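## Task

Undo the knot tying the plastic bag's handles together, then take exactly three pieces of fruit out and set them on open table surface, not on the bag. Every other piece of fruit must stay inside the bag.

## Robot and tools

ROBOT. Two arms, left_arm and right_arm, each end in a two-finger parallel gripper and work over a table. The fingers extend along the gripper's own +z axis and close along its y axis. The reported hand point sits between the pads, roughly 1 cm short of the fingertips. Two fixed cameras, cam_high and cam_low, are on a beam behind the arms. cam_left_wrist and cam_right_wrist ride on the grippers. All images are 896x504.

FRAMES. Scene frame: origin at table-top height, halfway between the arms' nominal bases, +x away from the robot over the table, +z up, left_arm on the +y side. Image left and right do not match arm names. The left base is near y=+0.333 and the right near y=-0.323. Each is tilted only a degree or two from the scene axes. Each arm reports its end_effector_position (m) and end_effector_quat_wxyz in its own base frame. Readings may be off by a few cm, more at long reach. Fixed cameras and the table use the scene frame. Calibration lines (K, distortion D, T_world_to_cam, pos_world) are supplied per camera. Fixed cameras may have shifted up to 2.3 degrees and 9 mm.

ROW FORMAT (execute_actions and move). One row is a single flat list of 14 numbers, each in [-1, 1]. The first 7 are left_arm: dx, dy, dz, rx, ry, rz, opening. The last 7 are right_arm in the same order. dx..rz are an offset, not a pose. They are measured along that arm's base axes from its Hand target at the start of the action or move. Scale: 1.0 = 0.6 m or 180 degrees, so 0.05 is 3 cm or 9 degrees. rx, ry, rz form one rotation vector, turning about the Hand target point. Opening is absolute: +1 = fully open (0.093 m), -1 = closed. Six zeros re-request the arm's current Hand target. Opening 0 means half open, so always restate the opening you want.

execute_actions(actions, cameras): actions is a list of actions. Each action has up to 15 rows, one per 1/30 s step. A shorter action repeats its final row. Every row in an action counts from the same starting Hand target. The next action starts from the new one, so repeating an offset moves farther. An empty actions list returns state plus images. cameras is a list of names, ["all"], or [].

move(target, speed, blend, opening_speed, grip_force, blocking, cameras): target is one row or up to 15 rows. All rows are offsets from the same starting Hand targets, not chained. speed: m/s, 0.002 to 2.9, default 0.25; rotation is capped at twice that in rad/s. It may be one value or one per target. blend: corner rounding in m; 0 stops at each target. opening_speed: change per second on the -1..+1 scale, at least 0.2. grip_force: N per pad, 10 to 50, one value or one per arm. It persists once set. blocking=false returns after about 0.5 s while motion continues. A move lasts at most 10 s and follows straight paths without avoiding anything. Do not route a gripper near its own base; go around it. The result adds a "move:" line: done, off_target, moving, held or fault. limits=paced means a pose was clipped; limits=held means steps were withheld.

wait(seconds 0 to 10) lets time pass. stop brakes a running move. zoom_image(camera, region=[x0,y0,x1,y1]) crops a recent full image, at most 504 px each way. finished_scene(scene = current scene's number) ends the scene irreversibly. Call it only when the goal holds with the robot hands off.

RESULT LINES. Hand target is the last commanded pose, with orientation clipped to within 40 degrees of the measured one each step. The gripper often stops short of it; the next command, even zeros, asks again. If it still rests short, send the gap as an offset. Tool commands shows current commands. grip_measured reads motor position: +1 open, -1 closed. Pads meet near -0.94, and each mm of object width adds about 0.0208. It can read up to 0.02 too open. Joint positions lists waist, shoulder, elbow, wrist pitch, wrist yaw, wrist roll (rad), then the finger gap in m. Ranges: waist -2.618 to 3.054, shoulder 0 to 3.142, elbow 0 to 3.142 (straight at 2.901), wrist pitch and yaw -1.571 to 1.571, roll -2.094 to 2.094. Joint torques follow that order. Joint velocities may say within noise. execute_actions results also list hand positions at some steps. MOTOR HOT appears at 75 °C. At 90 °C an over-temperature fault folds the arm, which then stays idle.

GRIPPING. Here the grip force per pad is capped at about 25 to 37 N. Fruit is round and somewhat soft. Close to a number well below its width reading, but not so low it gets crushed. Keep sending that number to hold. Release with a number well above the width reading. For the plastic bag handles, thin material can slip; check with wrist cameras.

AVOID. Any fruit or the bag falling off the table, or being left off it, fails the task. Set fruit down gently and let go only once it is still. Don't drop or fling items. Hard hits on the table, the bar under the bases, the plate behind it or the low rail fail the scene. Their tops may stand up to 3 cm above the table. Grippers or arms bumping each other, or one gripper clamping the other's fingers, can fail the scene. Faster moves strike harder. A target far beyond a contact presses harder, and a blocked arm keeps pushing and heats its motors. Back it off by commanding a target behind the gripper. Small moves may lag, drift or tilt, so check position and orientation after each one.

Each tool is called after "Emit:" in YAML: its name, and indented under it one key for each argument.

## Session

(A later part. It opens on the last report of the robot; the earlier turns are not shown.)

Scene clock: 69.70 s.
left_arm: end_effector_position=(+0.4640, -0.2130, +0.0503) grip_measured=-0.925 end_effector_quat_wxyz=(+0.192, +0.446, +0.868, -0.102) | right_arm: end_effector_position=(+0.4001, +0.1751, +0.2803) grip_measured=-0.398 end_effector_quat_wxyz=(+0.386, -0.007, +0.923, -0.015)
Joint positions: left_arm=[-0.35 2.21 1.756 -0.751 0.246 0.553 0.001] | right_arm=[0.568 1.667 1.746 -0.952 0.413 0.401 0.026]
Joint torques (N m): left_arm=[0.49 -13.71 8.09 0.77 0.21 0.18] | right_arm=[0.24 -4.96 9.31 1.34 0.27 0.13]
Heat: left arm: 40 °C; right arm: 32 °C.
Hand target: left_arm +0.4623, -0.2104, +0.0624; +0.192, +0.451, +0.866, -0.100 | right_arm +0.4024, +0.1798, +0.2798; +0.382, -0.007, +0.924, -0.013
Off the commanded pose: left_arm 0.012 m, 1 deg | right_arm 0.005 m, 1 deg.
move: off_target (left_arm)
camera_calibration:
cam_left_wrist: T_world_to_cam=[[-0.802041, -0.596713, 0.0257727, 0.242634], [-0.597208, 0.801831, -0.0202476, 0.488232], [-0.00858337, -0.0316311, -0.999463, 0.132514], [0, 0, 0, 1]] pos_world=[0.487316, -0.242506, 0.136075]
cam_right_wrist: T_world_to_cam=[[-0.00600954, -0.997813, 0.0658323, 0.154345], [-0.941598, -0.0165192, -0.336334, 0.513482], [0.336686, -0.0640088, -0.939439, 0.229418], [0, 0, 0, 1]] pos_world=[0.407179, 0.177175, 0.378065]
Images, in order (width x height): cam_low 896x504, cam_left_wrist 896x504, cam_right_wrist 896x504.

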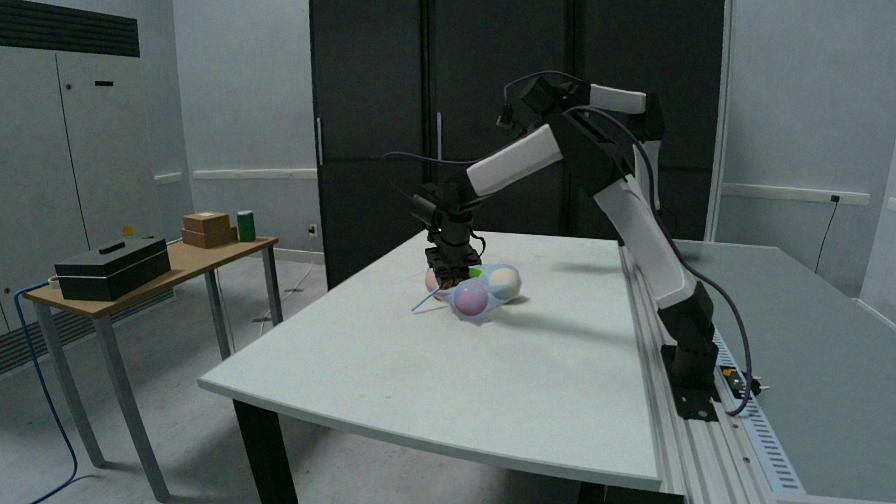

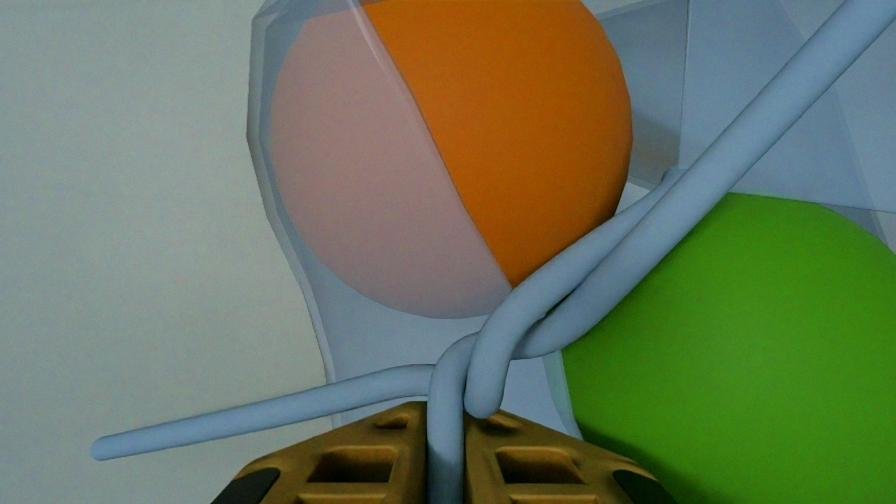

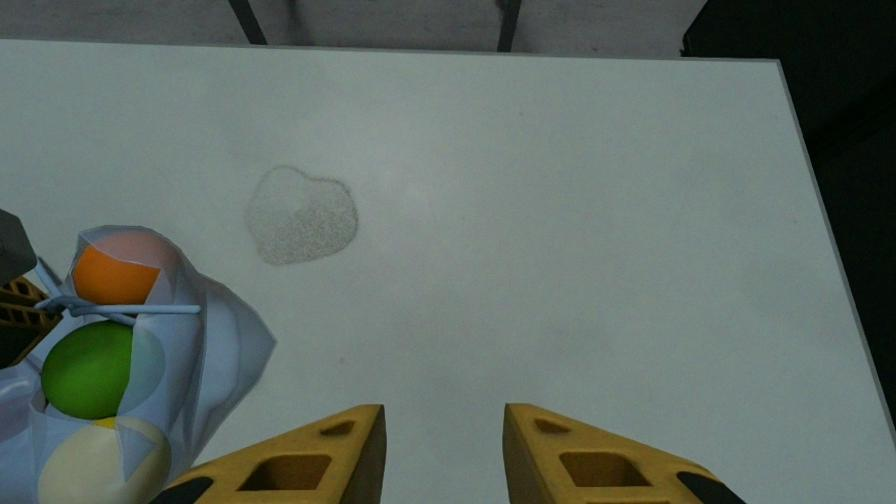

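Emit:
move:
  target:
    - [0,0.0,0.08,0,0,0,-1,0,0,0,0,0,0,-0.4]
    - [0,0.0,0.1,-0.182,-0.128,0,-1,0.05,0.22,-0.13,-0.06,0.102,0.382,-0.4]
  cameras: ["all"]
  speed: 0.12

Emit:
zoom_image:
  camera: "cam_low"
  region: [400, 200, 540, 300]

Scene clock: 79.47 s.
left_arm: end_effector_position=(+0.4659, -0.2112, +0.1112) grip_measured=-0.925 end_effector_quat_wxyz=(+0.468, +0.392, +0.754, -0.242) | right_arm: end_effector_position=(+0.4345, +0.3052, +0.2101) grip_measured=-0.398 end_effector_quat_wxyz=(+0.215, -0.547, +0.801, +0.116)
Joint positions: left_arm=[-0.228 1.932 1.135 0.21 0.64 0.38 0.001] | right_arm=[0.532 2.463 2.843 -1.522 -0.255 -0.61 0.026]
Joint torques (N m): left_arm=[0.51 -12.4 5.07 2.04 0.45 -0.12] | right_arm=[0.49 -8.91 7.73 0.96 -0.19 -0.02]
Heat: left arm: 42 °C; right arm: 33 °C.
Hand target: left_arm +0.4623, -0.2104, +0.1225; +0.477, +0.390, +0.748, -0.247 | right_arm +0.4324, +0.3118, +0.2018; +0.177, -0.560, +0.800, +0.123
Off the commanded pose: left_arm 0.012 m, 1 deg | right_arm 0.011 m, 5 deg.
elbow stopped short (right arm): the move would have taken joint 3 (elbow) straighter than the controller allows.
move: off_target (left_arm, right_arm)
camera_calibration:
cam_left_wrist: T_world_to_cam=[[-0.816558, -0.576665, 0.0262859, 0.254557], [-0.457672, 0.61897, -0.638289, 0.454301], [0.351808, -0.53323, -0.769348, -0.106016], [0, 0, 0, 1]] pos_world=[0.453079, -0.190935, 0.201721]
cam_right_wrist: T_world_to_cam=[[0.924439, -0.371988, 0.0838936, -0.310118], [-0.369544, -0.928191, -0.0435725, 0.492609], [0.0940778, 0.00927775, -0.995522, 0.255044], [0, 0, 0, 1]] pos_world=[0.444732, 0.339509, 0.301383]

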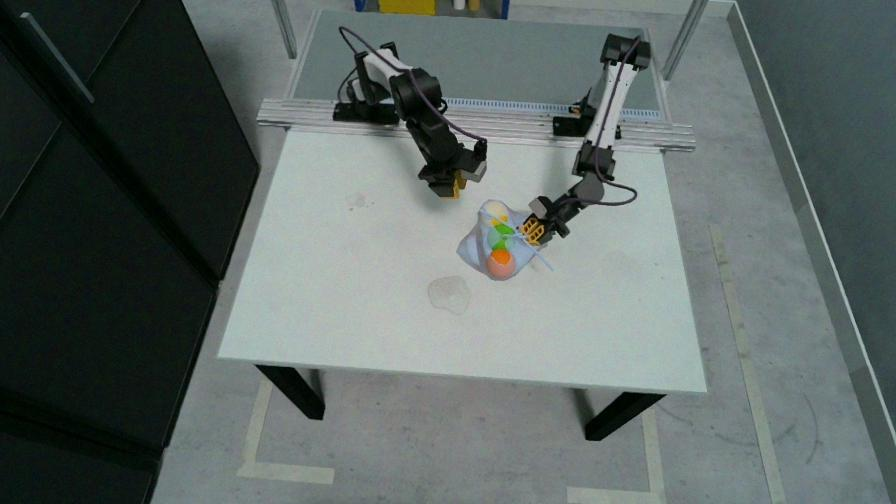

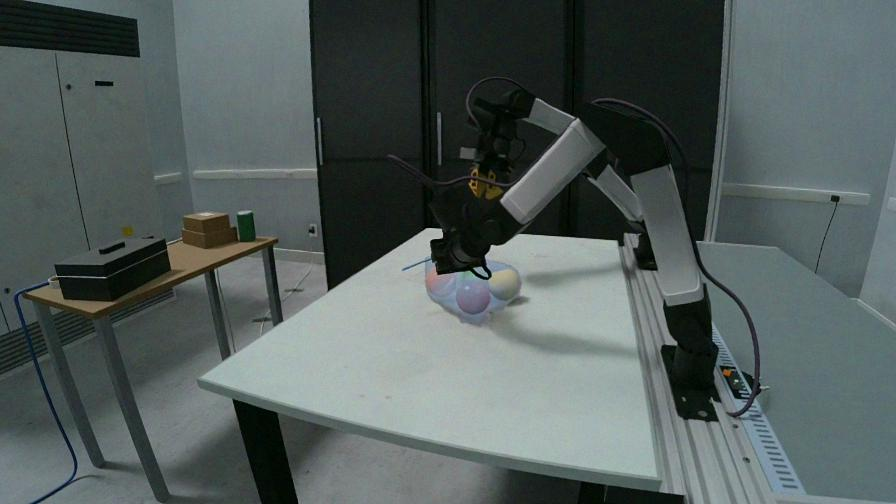

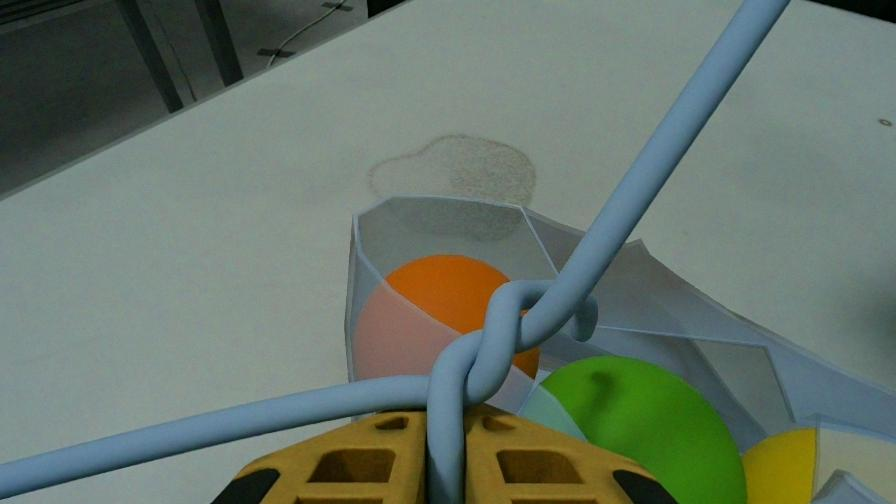

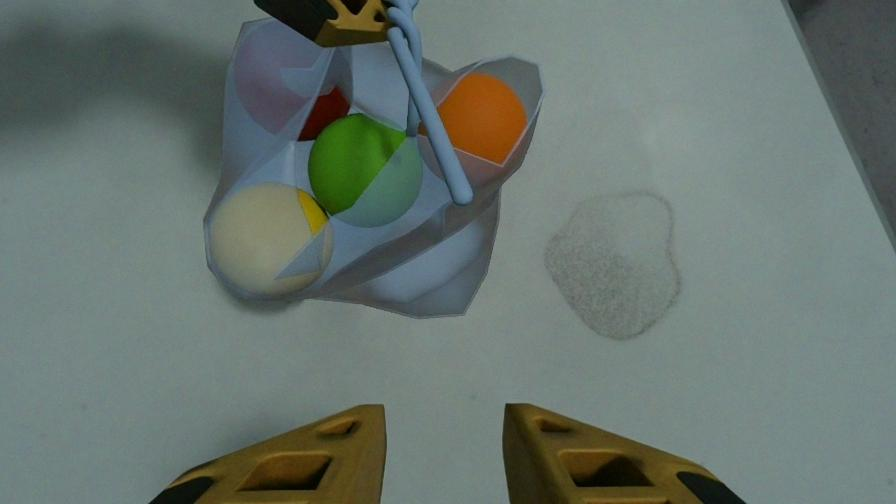

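Scaled by 3.600 from the camera's 896x504 image, which has a finer 1280x720 frame.

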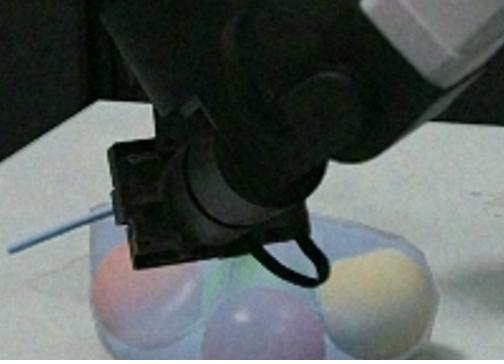

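Emit:
zoom_image:
  camera: "cam_right_wrist"
  region: [350, 0, 500, 210]

Scaled by 2.400 from the camera's 896x504 image, which has a finer 1280x720 frame.

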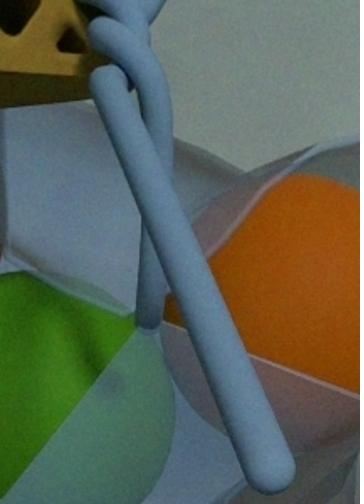

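Emit:
move:
  target: [0,0,0,0,0,0,-1,0.023,0.02,-0.125,0.213,-0.067,0.027,-0.3]
  cameras: ["cam_left_wrist","cam_right_wrist"]
  speed: 0.12

Emit:
zoom_image:
  camera: "cam_right_wrist"
  region: [330, 180, 600, 360]

Scene clock: 87.53 s.
left_arm: end_effector_position=(+0.4660, -0.2112, +0.1113) grip_measured=-0.925 end_effector_quat_wxyz=(+0.468, +0.392, +0.754, -0.242) | right_arm: end_effector_position=(+0.4491, +0.3224, +0.1177) grip_measured=-0.302 end_effector_quat_wxyz=(+0.419, -0.513, +0.676, +0.323)
Joint positions: left_arm=[-0.228 1.932 1.135 0.211 0.64 0.379 0.001] | right_arm=[0.407 2.116 1.462 -0.015 -0.778 -0.498 0.031]
Joint torques (N m): left_arm=[0.51 -12.49 5.14 2.05 0.44 -0.12] | right_arm=[-0.06 -11.73 5.79 1.71 -0.31 0.09]
Heat: left arm: 43 °C; right arm: 33 °C.
Hand target: left_arm +0.4623, -0.2104, +0.1225; +0.477, +0.390, +0.748, -0.247 | right_arm +0.4463, +0.3238, +0.1269; +0.427, -0.514, +0.668, +0.327
Off the commanded pose: left_arm 0.012 m, 1 deg | right_arm 0.010 m, 1 deg.
move: off_target (left_arm)
camera_calibration:
cam_left_wrist: T_world_to_cam=[[-0.816461, -0.576813, 0.0260659, 0.254608], [-0.457455, 0.618648, -0.638757, 0.454345], [0.352317, -0.533444, -0.768967, -0.106322], [0, 0, 0, 1]] pos_world=[0.453179, -0.190935, 0.201821]
cam_right_wrist: T_world_to_cam=[[0.959055, -0.282356, 0.0220982, -0.346588], [-0.209012, -0.758266, -0.617532, 0.450689], [0.19112, 0.587629, -0.786235, -0.0932005], [0, 0, 0, 1]] pos_world=[0.444409, 0.298648, 0.212696]
Images, in order (width x height): cam_left_wrist 896x504, cam_right_wrist 896x504.

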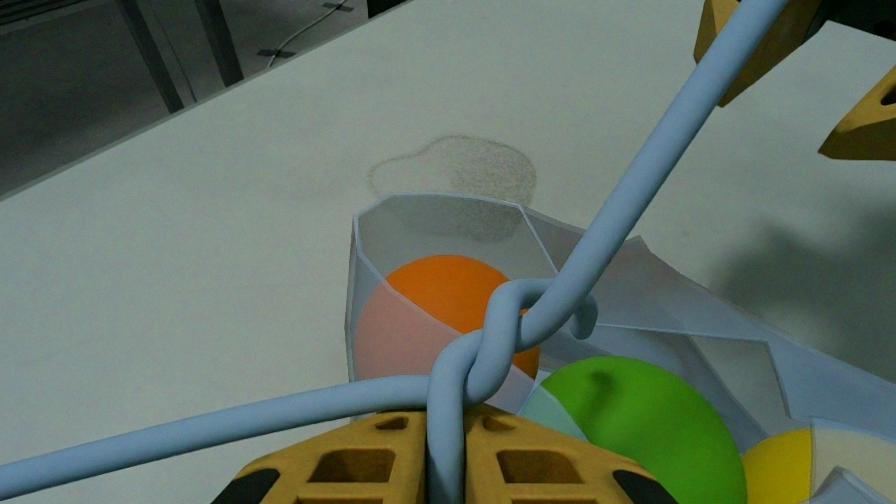

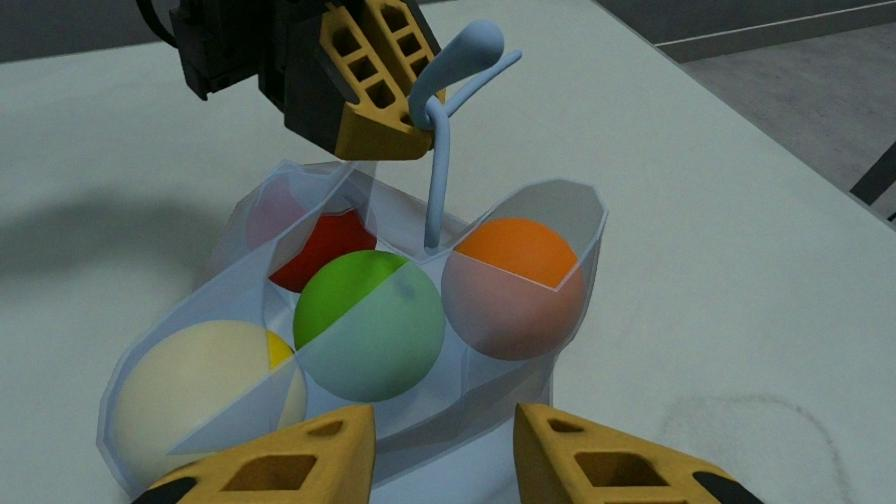

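Scaled by 1.867 from the camera's 896x504 image, which has a finer 1280x720 frame.

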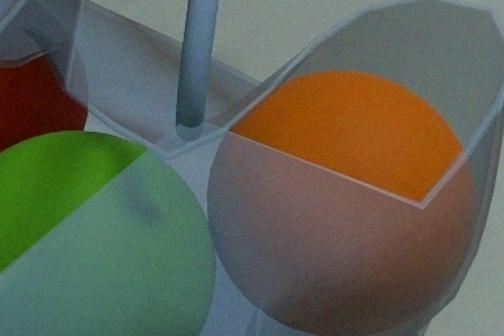

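Emit:
move:
  target: [0,0,0,0,0,0,-1,0.034,0.10,-0.042,0,0,0,-0.3]
  cameras: ["cam_left_wrist","cam_right_wrist"]
  speed: 0.1

Scene clock: 90.53 s.
left_arm: end_effector_position=(+0.4660, -0.2112, +0.1113) grip_measured=-0.925 end_effector_quat_wxyz=(+0.468, +0.392, +0.754, -0.242) | right_arm: end_effector_position=(+0.4613, +0.3767, +0.1048) grip_measured=-0.302 end_effector_quat_wxyz=(+0.422, -0.514, +0.670, +0.330)
Joint positions: left_arm=[-0.228 1.932 1.135 0.211 0.64 0.379 0.001] | right_arm=[0.496 2.261 1.621 0.035 -0.724 -0.421 0.031]
Joint torques (N m): left_arm=[0.5 -12.42 5.16 2.04 0.45 -0.12] | right_arm=[0.46 -8.85 9.43 1.82 -0.06 0.11]
Heat: left arm: 43 °C; right arm: 33 °C.
Hand target: left_arm +0.4623, -0.2104, +0.1225; +0.477, +0.390, +0.748, -0.247 | right_arm +0.4667, +0.3838, +0.1018; +0.427, -0.514, +0.668, +0.327
Off the commanded pose: left_arm 0.012 m, 1 deg | right_arm 0.009 m, 1 deg.
move: off_target (left_arm)
camera_calibration:
cam_left_wrist: T_world_to_cam=[[-0.816461, -0.576813, 0.0260659, 0.254608], [-0.457455, 0.618648, -0.638757, 0.454345], [0.352317, -0.533444, -0.768967, -0.106322], [0, 0, 0, 1]] pos_world=[0.453179, -0.190935, 0.201821]
cam_right_wrist: T_world_to_cam=[[0.962213, -0.271478, 0.021096, -0.348195], [-0.198041, -0.750886, -0.630039, 0.479782], [0.186883, 0.602054, -0.776277, -0.142159], [0, 0, 0, 1]] pos_world=[0.456621, 0.351322, 0.199272]
Images, in order (width x height): cam_left_wrist 896x504, cam_right_wrist 896x504.

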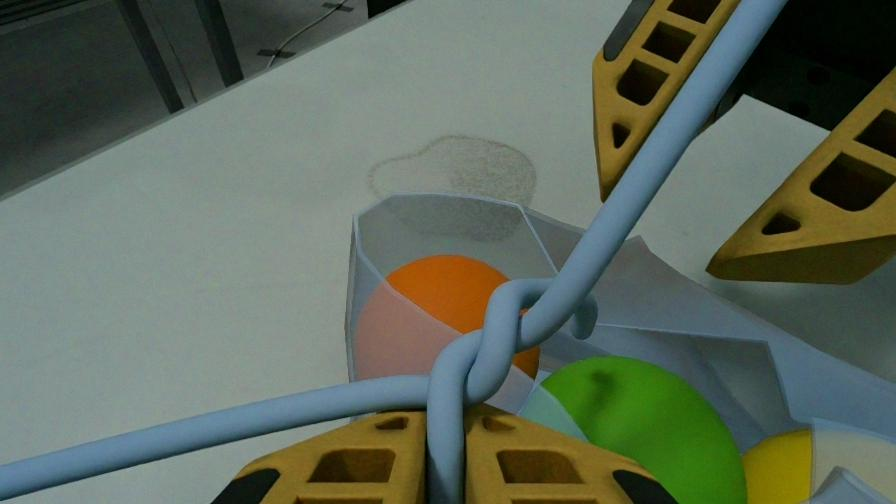

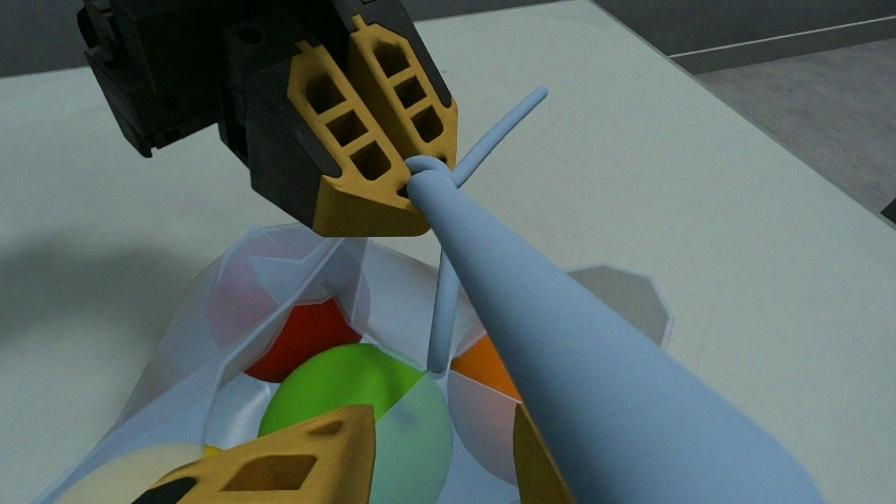

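Emit:
move:
  target: [0,0,0,0,0,0,-1,0.018,0.057,-0.03,0,0,0,-0.3]
  cameras: ["cam_left_wrist","cam_right_wrist"]
  speed: 0.08

Scene clock: 92.07 s.
left_arm: end_effector_position=(+0.4660, -0.2112, +0.1113) grip_measured=-0.925 end_effector_quat_wxyz=(+0.468, +0.392, +0.754, -0.242) | right_arm: end_effector_position=(+0.4742, +0.4106, +0.0892) grip_measured=-0.302 end_effector_quat_wxyz=(+0.425, -0.514, +0.668, +0.329)
Joint positions: left_arm=[-0.228 1.932 1.135 0.211 0.64 0.379 0.001] | right_arm=[0.543 2.387 1.767 0.044 -0.683 -0.387 0.031]
Joint torques (N m): left_arm=[0.5 -12.48 5.14 2.03 0.47 -0.11] | right_arm=[0.57 -9.51 9.54 1.78 -0.05 0.16]
Heat: left arm: 43 °C; right arm: 34 °C.
Hand target: left_arm +0.4623, -0.2104, +0.1225; +0.477, +0.390, +0.748, -0.247 | right_arm +0.4775, +0.4180, +0.0837; +0.427, -0.514, +0.668, +0.327
Off the commanded pose: left_arm 0.012 m, 1 deg | right_arm 0.010 m, 0 deg.
move: off_target (left_arm)
camera_calibration:
cam_left_wrist: T_world_to_cam=[[-0.816461, -0.576813, 0.0260659, 0.254608], [-0.457455, 0.618648, -0.638757, 0.454345], [0.352317, -0.533444, -0.768967, -0.106322], [0, 0, 0, 1]] pos_world=[0.453179, -0.190935, 0.201821]
cam_right_wrist: T_world_to_cam=[[0.961689, -0.272816, 0.0269257, -0.350775], [-0.194654, -0.748707, -0.633678, 0.495832], [0.193037, 0.60416, -0.773128, -0.181038], [0, 0, 0, 1]] pos_world=[0.4688, 0.384912, 0.183677]
Images, in order (width x height): cam_left_wrist 896x504, cam_right_wrist 896x504.

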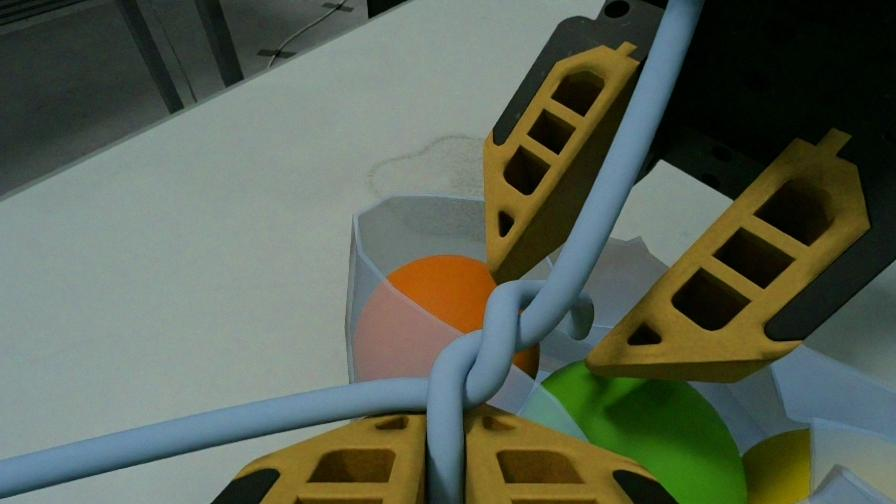

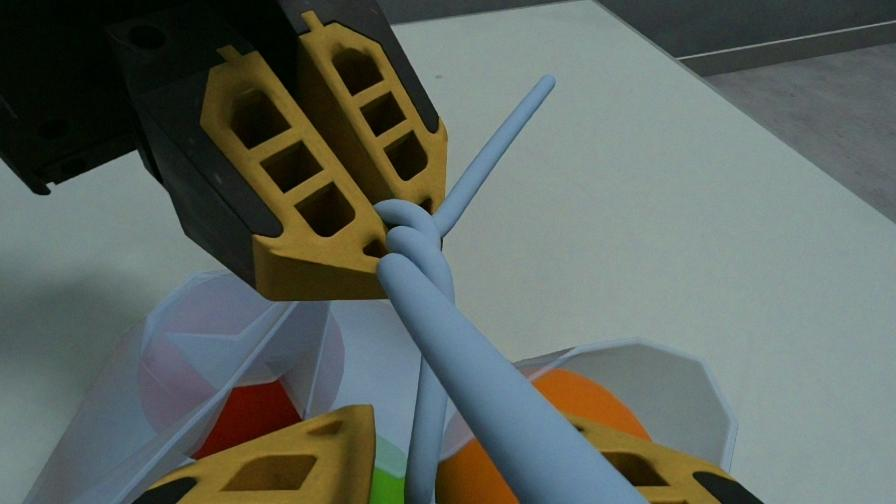

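Emit:
move:
  target:
    - [0,0,0,0,0,0,-1,0.003,0.013,-0.015,0,0,0,-0.3]
    - [0,0,0,0,0,0,-1,0.003,0.013,-0.015,0,0,0,-1]
  cameras: ["cam_left_wrist","cam_right_wrist"]
  speed: 0.08

Scene clock: 94.00 s.
left_arm: end_effector_position=(+0.4660, -0.2112, +0.1113) grip_measured=-0.925 end_effector_quat_wxyz=(+0.468, +0.392, +0.754, -0.242) | right_arm: end_effector_position=(+0.4763, +0.4171, +0.0793) grip_measured=-0.937 end_effector_quat_wxyz=(+0.422, -0.513, +0.671, +0.328)
Joint positions: left_arm=[-0.228 1.932 1.135 0.211 0.64 0.379 0.001] | right_arm=[0.553 2.423 1.794 0.05 -0.674 -0.379 0]
Joint torques (N m): left_arm=[0.51 -12.42 5.09 2.04 0.43 -0.11] | right_arm=[0.69 -9.74 9.58 1.87 -0.04 0.13]
Heat: left arm: 44 °C; right arm: 34 °C.
Hand target: left_arm +0.4623, -0.2104, +0.1225; +0.477, +0.390, +0.748, -0.247 | right_arm +0.4793, +0.4258, +0.0749; +0.427, -0.514, +0.668, +0.327
Off the commanded pose: left_arm 0.012 m, 1 deg | right_arm 0.010 m, 1 deg.
move: off_target (left_arm)
camera_calibration:
cam_left_wrist: T_world_to_cam=[[-0.816461, -0.576813, 0.0260659, 0.254608], [-0.457455, 0.618648, -0.638757, 0.454345], [0.352317, -0.533444, -0.768967, -0.106322], [0, 0, 0, 1]] pos_world=[0.453179, -0.190935, 0.201821]
cam_right_wrist: T_world_to_cam=[[0.961289, -0.274658, 0.0220596, -0.349383], [-0.200097, -0.75088, -0.629396, 0.497975], [0.189433, 0.600618, -0.776771, -0.189574], [0, 0, 0, 1]] pos_world=[0.471413, 0.39182, 0.173875]
Images, in order (width x height): cam_left_wrist 896x504, cam_right_wrist 896x504.

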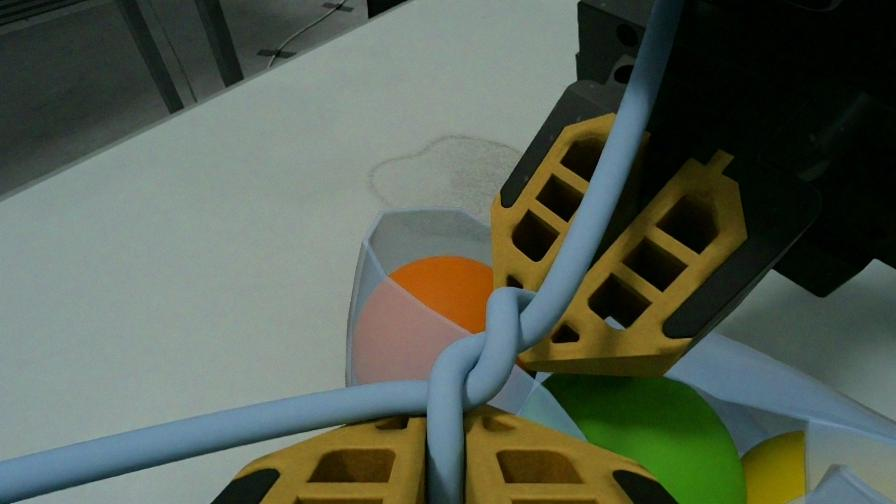

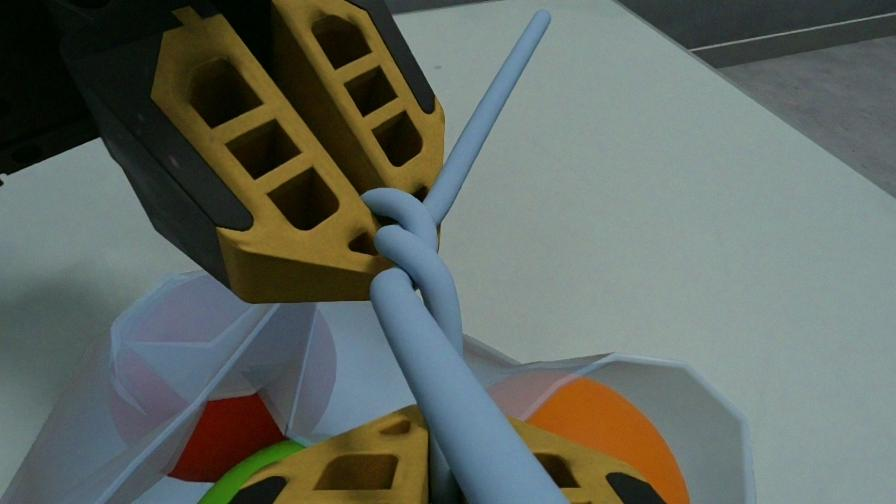

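Emit:
move:
  target: [0,0.06,0.0,0,0,0,-1,0,-0.06,0,0,0,0,-1]
  cameras: ["cam_left_wrist","cam_right_wrist"]
  speed: 0.05

Scene clock: 95.67 s.
left_arm: end_effector_position=(+0.4701, -0.1748, +0.1154) grip_measured=-0.925 end_effector_quat_wxyz=(+0.477, +0.384, +0.752, -0.245) | right_arm: end_effector_position=(+0.4807, +0.3869, +0.0542) grip_measured=-0.937 end_effector_quat_wxyz=(+0.409, -0.507, +0.685, +0.326)
Joint positions: left_arm=[-0.134 1.915 1.118 0.199 0.717 0.42 0.001] | right_arm=[0.501 2.423 1.718 0.07 -0.701 -0.407 0]
Joint torques (N m): left_arm=[0.35 -12.42 5.14 1.69 0.46 0.14] | right_arm=[0.06 -14.94 5.83 1.8 -0.29 -0.08]
Heat: left arm: 44 °C; right arm: 34 °C.
Hand target: left_arm +0.4624, -0.1744, +0.1225; +0.477, +0.390, +0.748, -0.247 | right_arm +0.4793, +0.3898, +0.0748; +0.427, -0.514, +0.668, +0.327
Off the commanded pose: left_arm 0.011 m, 1 deg | right_arm 0.021 m, 3 deg.
move: off_target (left_arm, right_arm)
camera_calibration:
cam_left_wrist: T_world_to_cam=[[-0.809377, -0.586582, 0.0288086, 0.273518], [-0.458553, 0.600549, -0.655034, 0.43555], [0.36693, -0.54338, -0.75505, -0.0953428], [0, 0, 0, 1]] pos_world=[0.456086, -0.152936, 0.205432]
cam_right_wrist: T_world_to_cam=[[0.956871, -0.290498, -0.00306217, -0.351833], [-0.232708, -0.760122, -0.606681, 0.478404], [0.173912, 0.581228, -0.794939, -0.175859], [0, 0, 0, 1]] pos_world=[0.478571, 0.363652, 0.149364]
Images, in order (width x height): cam_left_wrist 896x504, cam_right_wrist 896x504.

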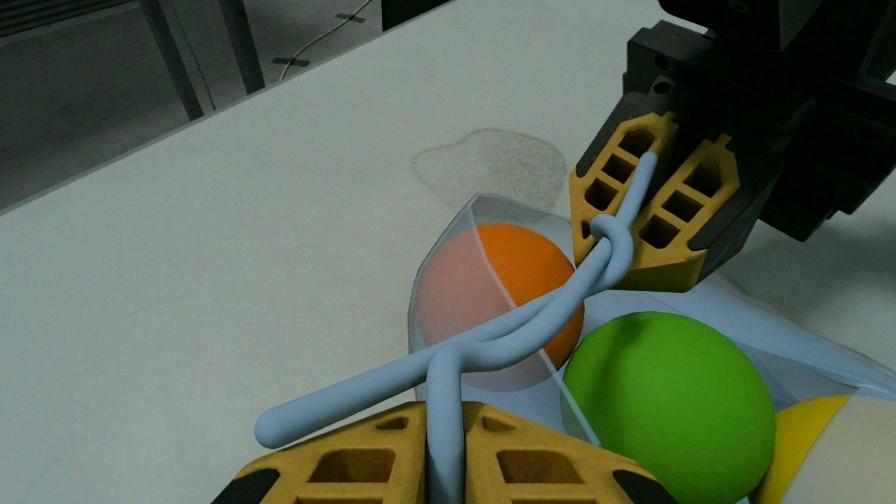

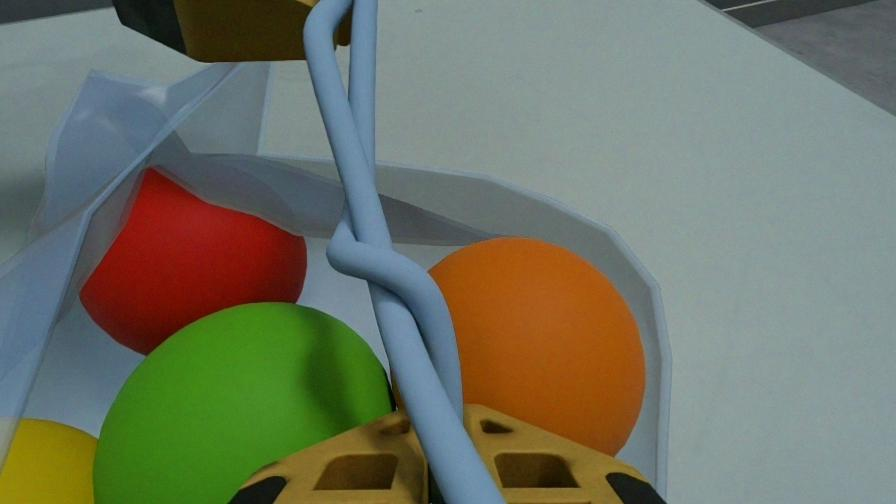

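Emit:
move:
  target: [0,0.08,0.01,0,0,0,-1,-0.01,-0.09,0.02,0,0,0,-1]
  cameras: ["cam_left_wrist","cam_right_wrist","cam_low"]
  speed: 0.05

Scene clock: 97.73 s.
left_arm: end_effector_position=(+0.4639, -0.1286, +0.1142) grip_measured=-0.925 end_effector_quat_wxyz=(+0.468, +0.384, +0.755, -0.252) | right_arm: end_effector_position=(+0.4752, +0.3364, +0.0633) grip_measured=-0.937 end_effector_quat_wxyz=(+0.411, -0.508, +0.681, +0.330)
Joint positions: left_arm=[-0.01 1.895 1.118 0.082 0.826 0.526 0.001] | right_arm=[0.41 2.317 1.566 0.073 -0.784 -0.48 0]
Joint torques (N m): left_arm=[0.73 -12.29 6.75 1.55 0.49 0.12] | right_arm=[-0.21 -15.35 5.57 1.53 -0.28 -0.02]
Heat: left arm: 44 °C; right arm: 34 °C.
Hand target: left_arm +0.4623, -0.1264, +0.1286; +0.477, +0.390, +0.748, -0.247 | right_arm +0.4733, +0.3359, +0.0868; +0.427, -0.514, +0.668, +0.327
Off the commanded pose: left_arm 0.015 m, 2 deg | right_arm 0.024 m, 2 deg.
move: off_target (left_arm, right_arm)
camera_calibration:
cam_left_wrist: T_world_to_cam=[[-0.814174, -0.578539, 0.049131, 0.296585], [-0.467488, 0.602999, -0.646411, 0.407652], [0.344348, -0.549259, -0.761406, -0.0584645], [0, 0, 0, 1]] pos_world=[0.452177, -0.10634, 0.204424]
cam_right_wrist: T_world_to_cam=[[0.959177, -0.282796, -0.00259549, -0.36489], [-0.224475, -0.755718, -0.615225, 0.439334], [0.172022, 0.590692, -0.788347, -0.141044], [0, 0, 0, 1]] pos_world=[0.472876, 0.312136, 0.158151]
Images, in order (width x height): cam_low 896x504, cam_left_wrist 896x504, cam_right_wrist 896x504.

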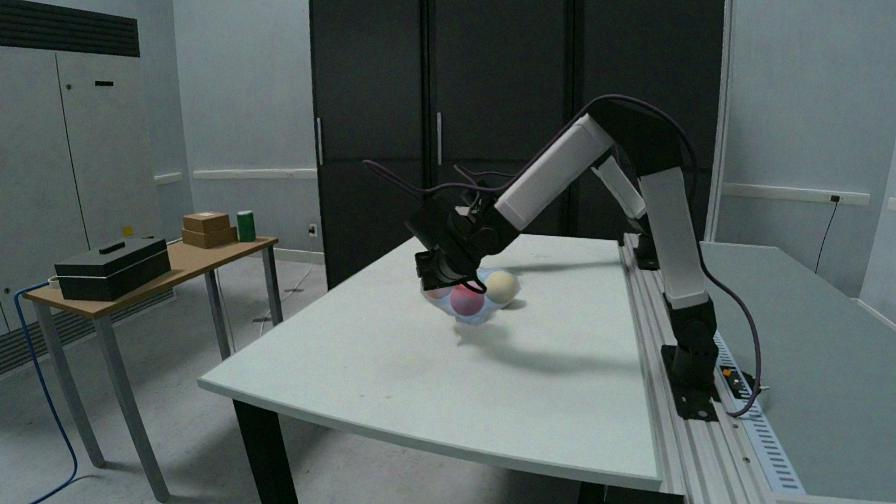

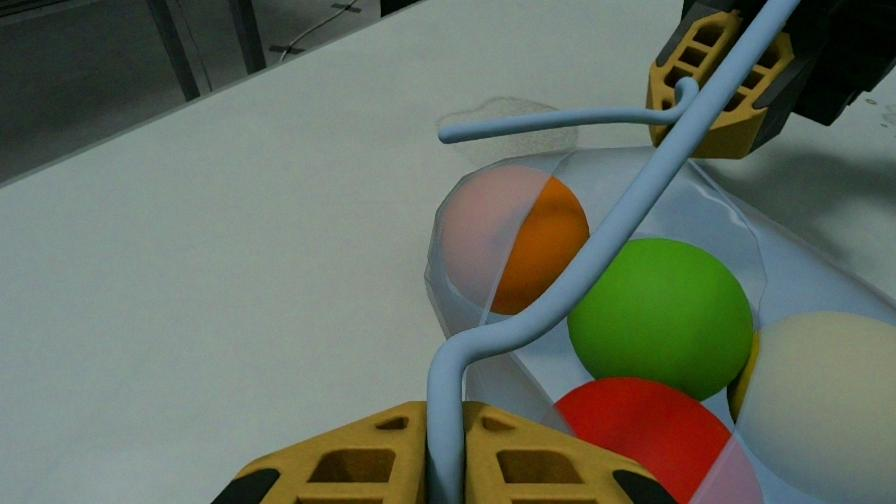

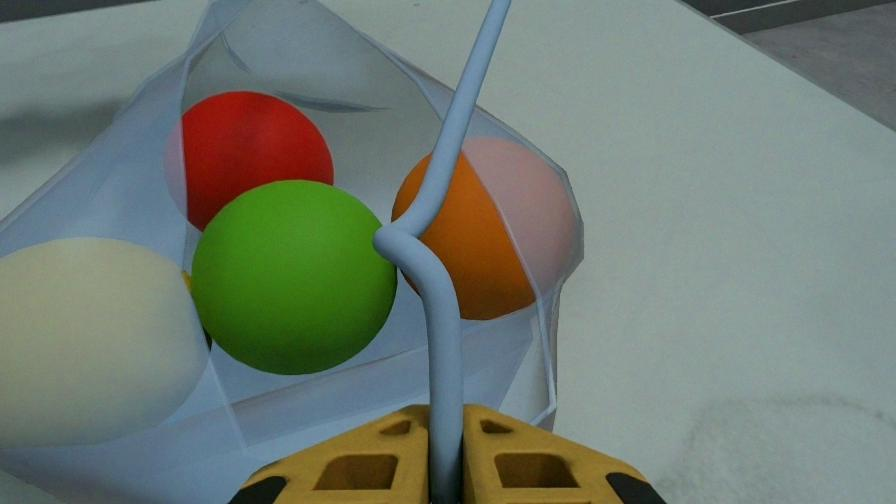

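Emit:
move:
  target:
    - [0,0.08,-0.08,0,0,0,-1,0,-0.03,-0.02,0,0,0,-1]
    - [0,0.08,-0.08,0,0,0,-0.4,0,-0.03,-0.02,0,0,0,-1]
    - [-0.05,0.18,0.0,0,0,0,-0.4,0,-0.03,-0.02,0,0,0,-1]
    - [-0.08,0.14,0.22,0.182,0.128,0,1,0,-0.03,-0.02,0,0,0,-1]
  cameras: ["all"]
  speed: 0.12

Scene clock: 107.03 s.
left_arm: end_effector_position=(+0.4148, -0.0394, +0.2624) grip_measured=+1.000 end_effector_quat_wxyz=(+0.221, +0.448, +0.862, -0.090) | right_arm: end_effector_position=(+0.4737, +0.3160, +0.0505) grip_measured=-0.937 end_effector_quat_wxyz=(+0.408, -0.507, +0.682, +0.335)
Joint positions: left_arm=[0.055 1.975 2.258 -1.547 0.378 0.955 0.093] | right_arm=[0.37 2.317 1.516 0.092 -0.823 -0.513 0]
Joint torques (N m): left_arm=[-0.7 -8.39 7.53 0.81 0.22 -0.11] | right_arm=[0.2 -15.35 5.38 1.56 -0.19 -0.04]
Heat: left arm: 43 °C; right arm: 37 °C.
Hand target: left_arm +0.4144, -0.0423, +0.2605; +0.192, +0.451, +0.866, -0.100 | right_arm +0.4733, +0.3178, +0.0747; +0.427, -0.514, +0.668, +0.327
Off the commanded pose: left_arm 0.004 m, 4 deg | right_arm 0.024 m, 3 deg.
joint sent to its limit (left arm) — joint 4 (wrist pitch), lower limit. The joint targets still meet the commanded pose.
move: off_target (left_arm, right_arm); target 2's new opening was sent with left_arm's hand 0.012 m and 1 deg from that target; target 4's new opening was sent with left_arm's hand 0.003 m and 4 deg from that target
camera_calibration:
cam_left_wrist: T_world_to_cam=[[-0.801693, -0.597327, -0.0221146, 0.313663], [-0.595162, 0.801124, -0.0631067, 0.334448], [0.0554118, -0.0374305, -0.997762, 0.322369], [0, 0, 0, 1]] pos_world=[0.432649, -0.0685085, 0.34969]
cam_right_wrist: T_world_to_cam=[[0.960055, -0.279444, -0.0143343, -0.370116], [-0.228751, -0.75433, -0.615354, 0.417413], [0.161144, 0.594052, -0.788121, -0.134655], [0, 0, 0, 1]] pos_world=[0.472514, 0.291432, 0.145426]

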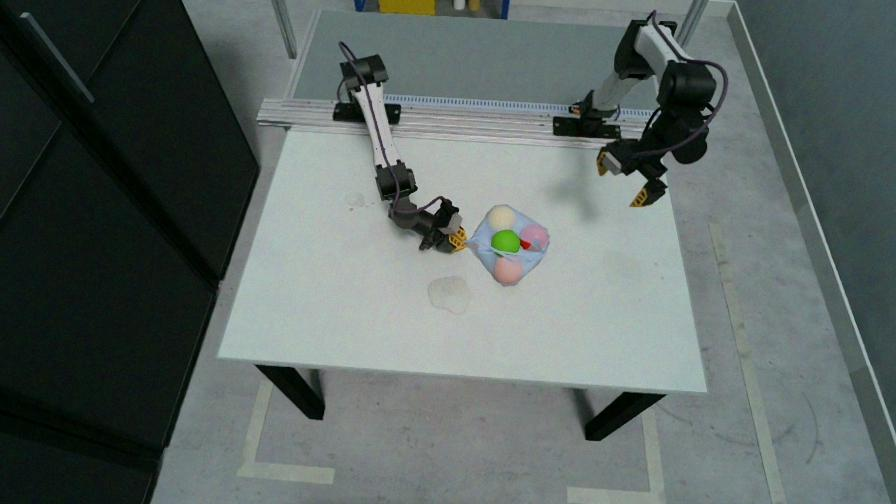

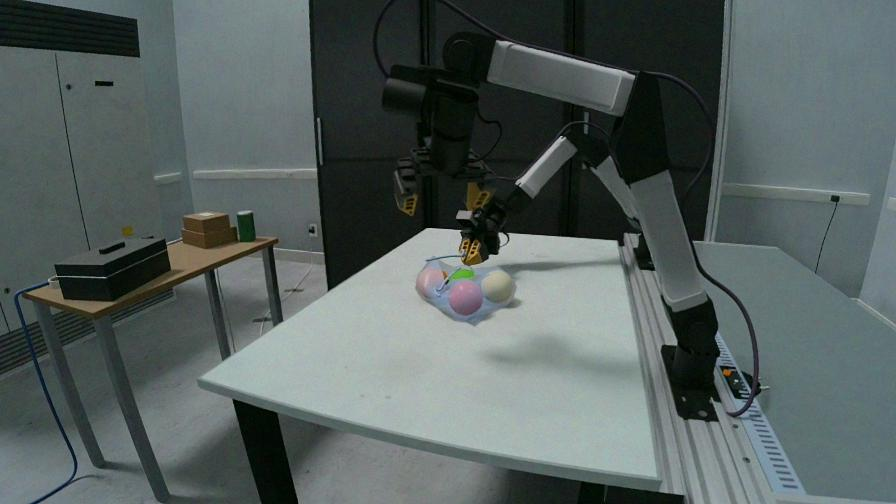

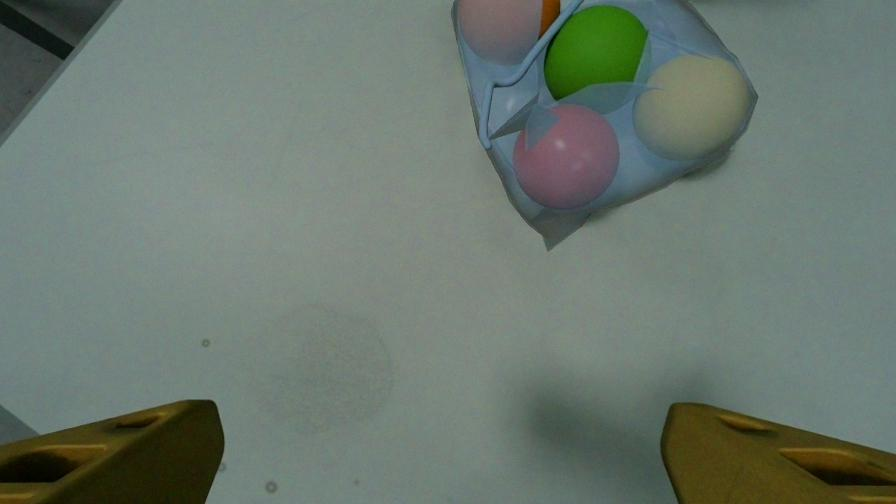

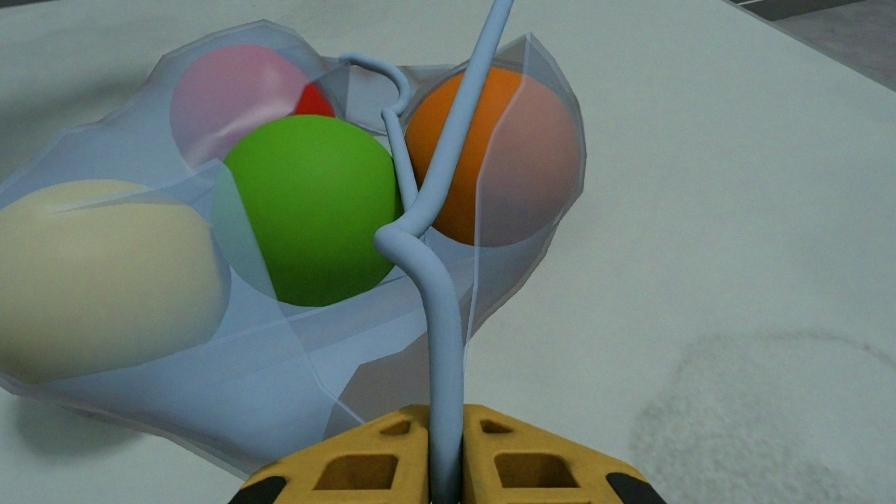

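Emit:
move:
  target:
    - [0,0,0,0,0,0,1,0,-0.02,-0.03,0,0,0,-0.4]
    - [0,0,0,0,0,0,1,-0.03,-0.17,0.02,0,0,0,-0.4]
    - [0.059,-0.366,-0.1,0.0562,0.0624,0.1437,1,-0.2,-0.4,0.15,0,0,0,1]
  cameras: ["cam_left_wrist","cam_right_wrist","cam_high"]
  speed: 0.15

Scene clock: 114.53 s.
left_arm: end_effector_position=(+0.4502, -0.2595, +0.2059) grip_measured=+1.000 end_effector_quat_wxyz=(+0.187, +0.249, +0.949, -0.053) | right_arm: end_effector_position=(+0.3513, +0.0774, +0.1511) grip_measured=+1.000 end_effector_quat_wxyz=(+0.415, -0.507, +0.677, +0.334)
Joint positions: left_arm=[-0.522 2.436 2.809 -1.553 0.004 -0.009 0.093] | right_arm=[-0.219 1.781 1.243 -0.966 -1.123 -1.462 0.093]
Joint torques (N m): left_arm=[-0.39 -11.08 7.49 1.08 -0.07 -0.11] | right_arm=[-0.25 -8.34 8.18 0.2 -0.61 -0.03]
Heat: left arm: 43 °C; right arm: 39 °C.
Hand target: left_arm +0.4497, -0.2620, +0.2005; +0.084, +0.250, +0.964, -0.022 | right_arm +0.3534, +0.0778, +0.1648; +0.427, -0.514, +0.668, +0.327
Off the commanded pose: left_arm 0.006 m, 12 deg | right_arm 0.014 m, 2 deg.
joint sent to its limit (left arm) — joint 4 (wrist pitch), lower limit. The joint targets are off in orientation, not in position.
move: off_target (left_arm, right_arm); target 3's new opening was sent with right_arm's hand 0.014 m and 2 deg from that target
camera_calibration:
cam_left_wrist: T_world_to_cam=[[-0.475418, -0.879361, 0.0264951, -0.0207182], [-0.879028, 0.476035, 0.0264695, 0.553174], [-0.0358889, -0.0107059, -0.999298, 0.304072], [0, 0, 0, 1]] pos_world=[0.487318, -0.278294, 0.289765]
cam_right_wrist: T_world_to_cam=[[0.959991, -0.280029, -0.00138037, -0.31972], [-0.219389, -0.749025, -0.625164, 0.269053], [0.17403, 0.600455, -0.780492, 0.0999048], [0, 0, 0, 1]] pos_world=[0.348569, 0.0520086, 0.245736]
Images, in order (width x height): cam_high 896x504, cam_left_wrist 896x504, cam_right_wrist 896x504.

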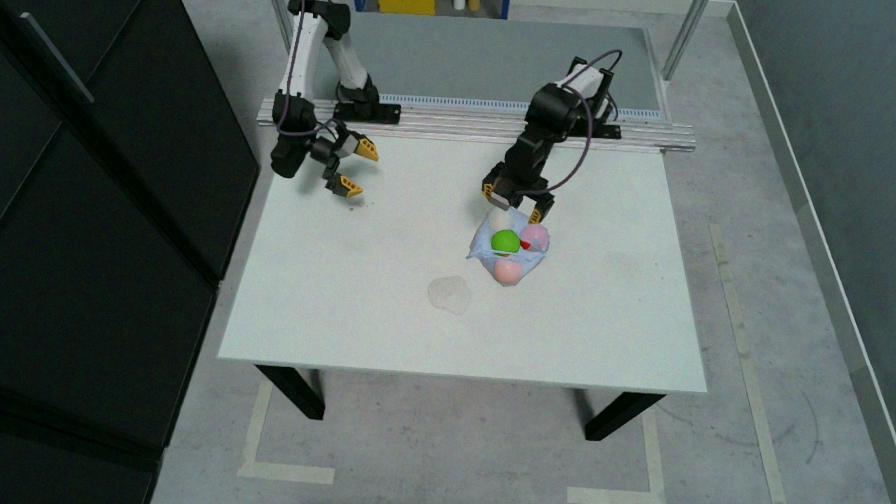

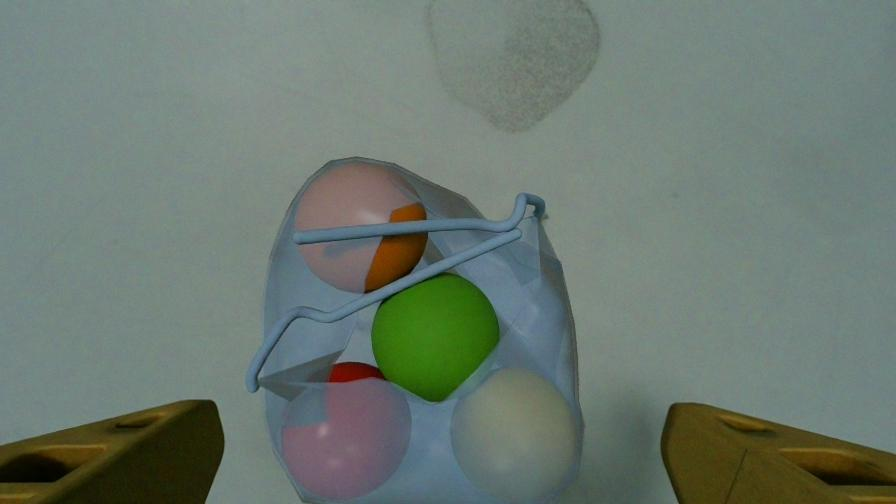

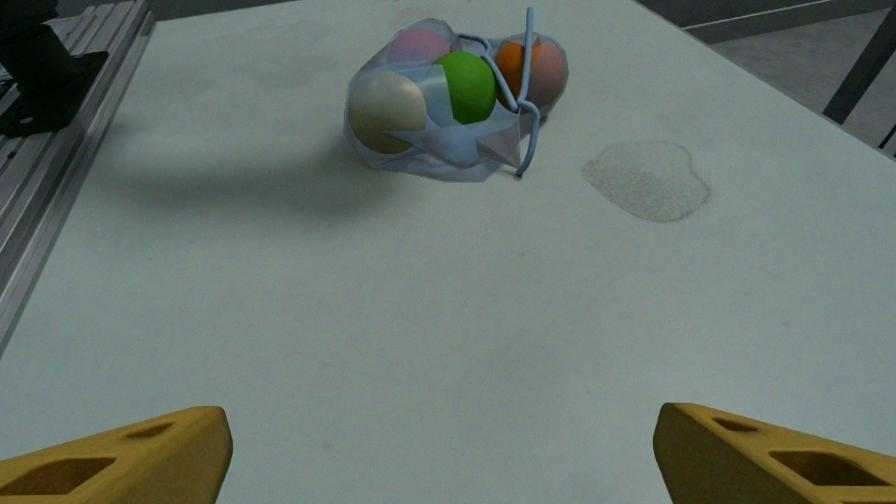

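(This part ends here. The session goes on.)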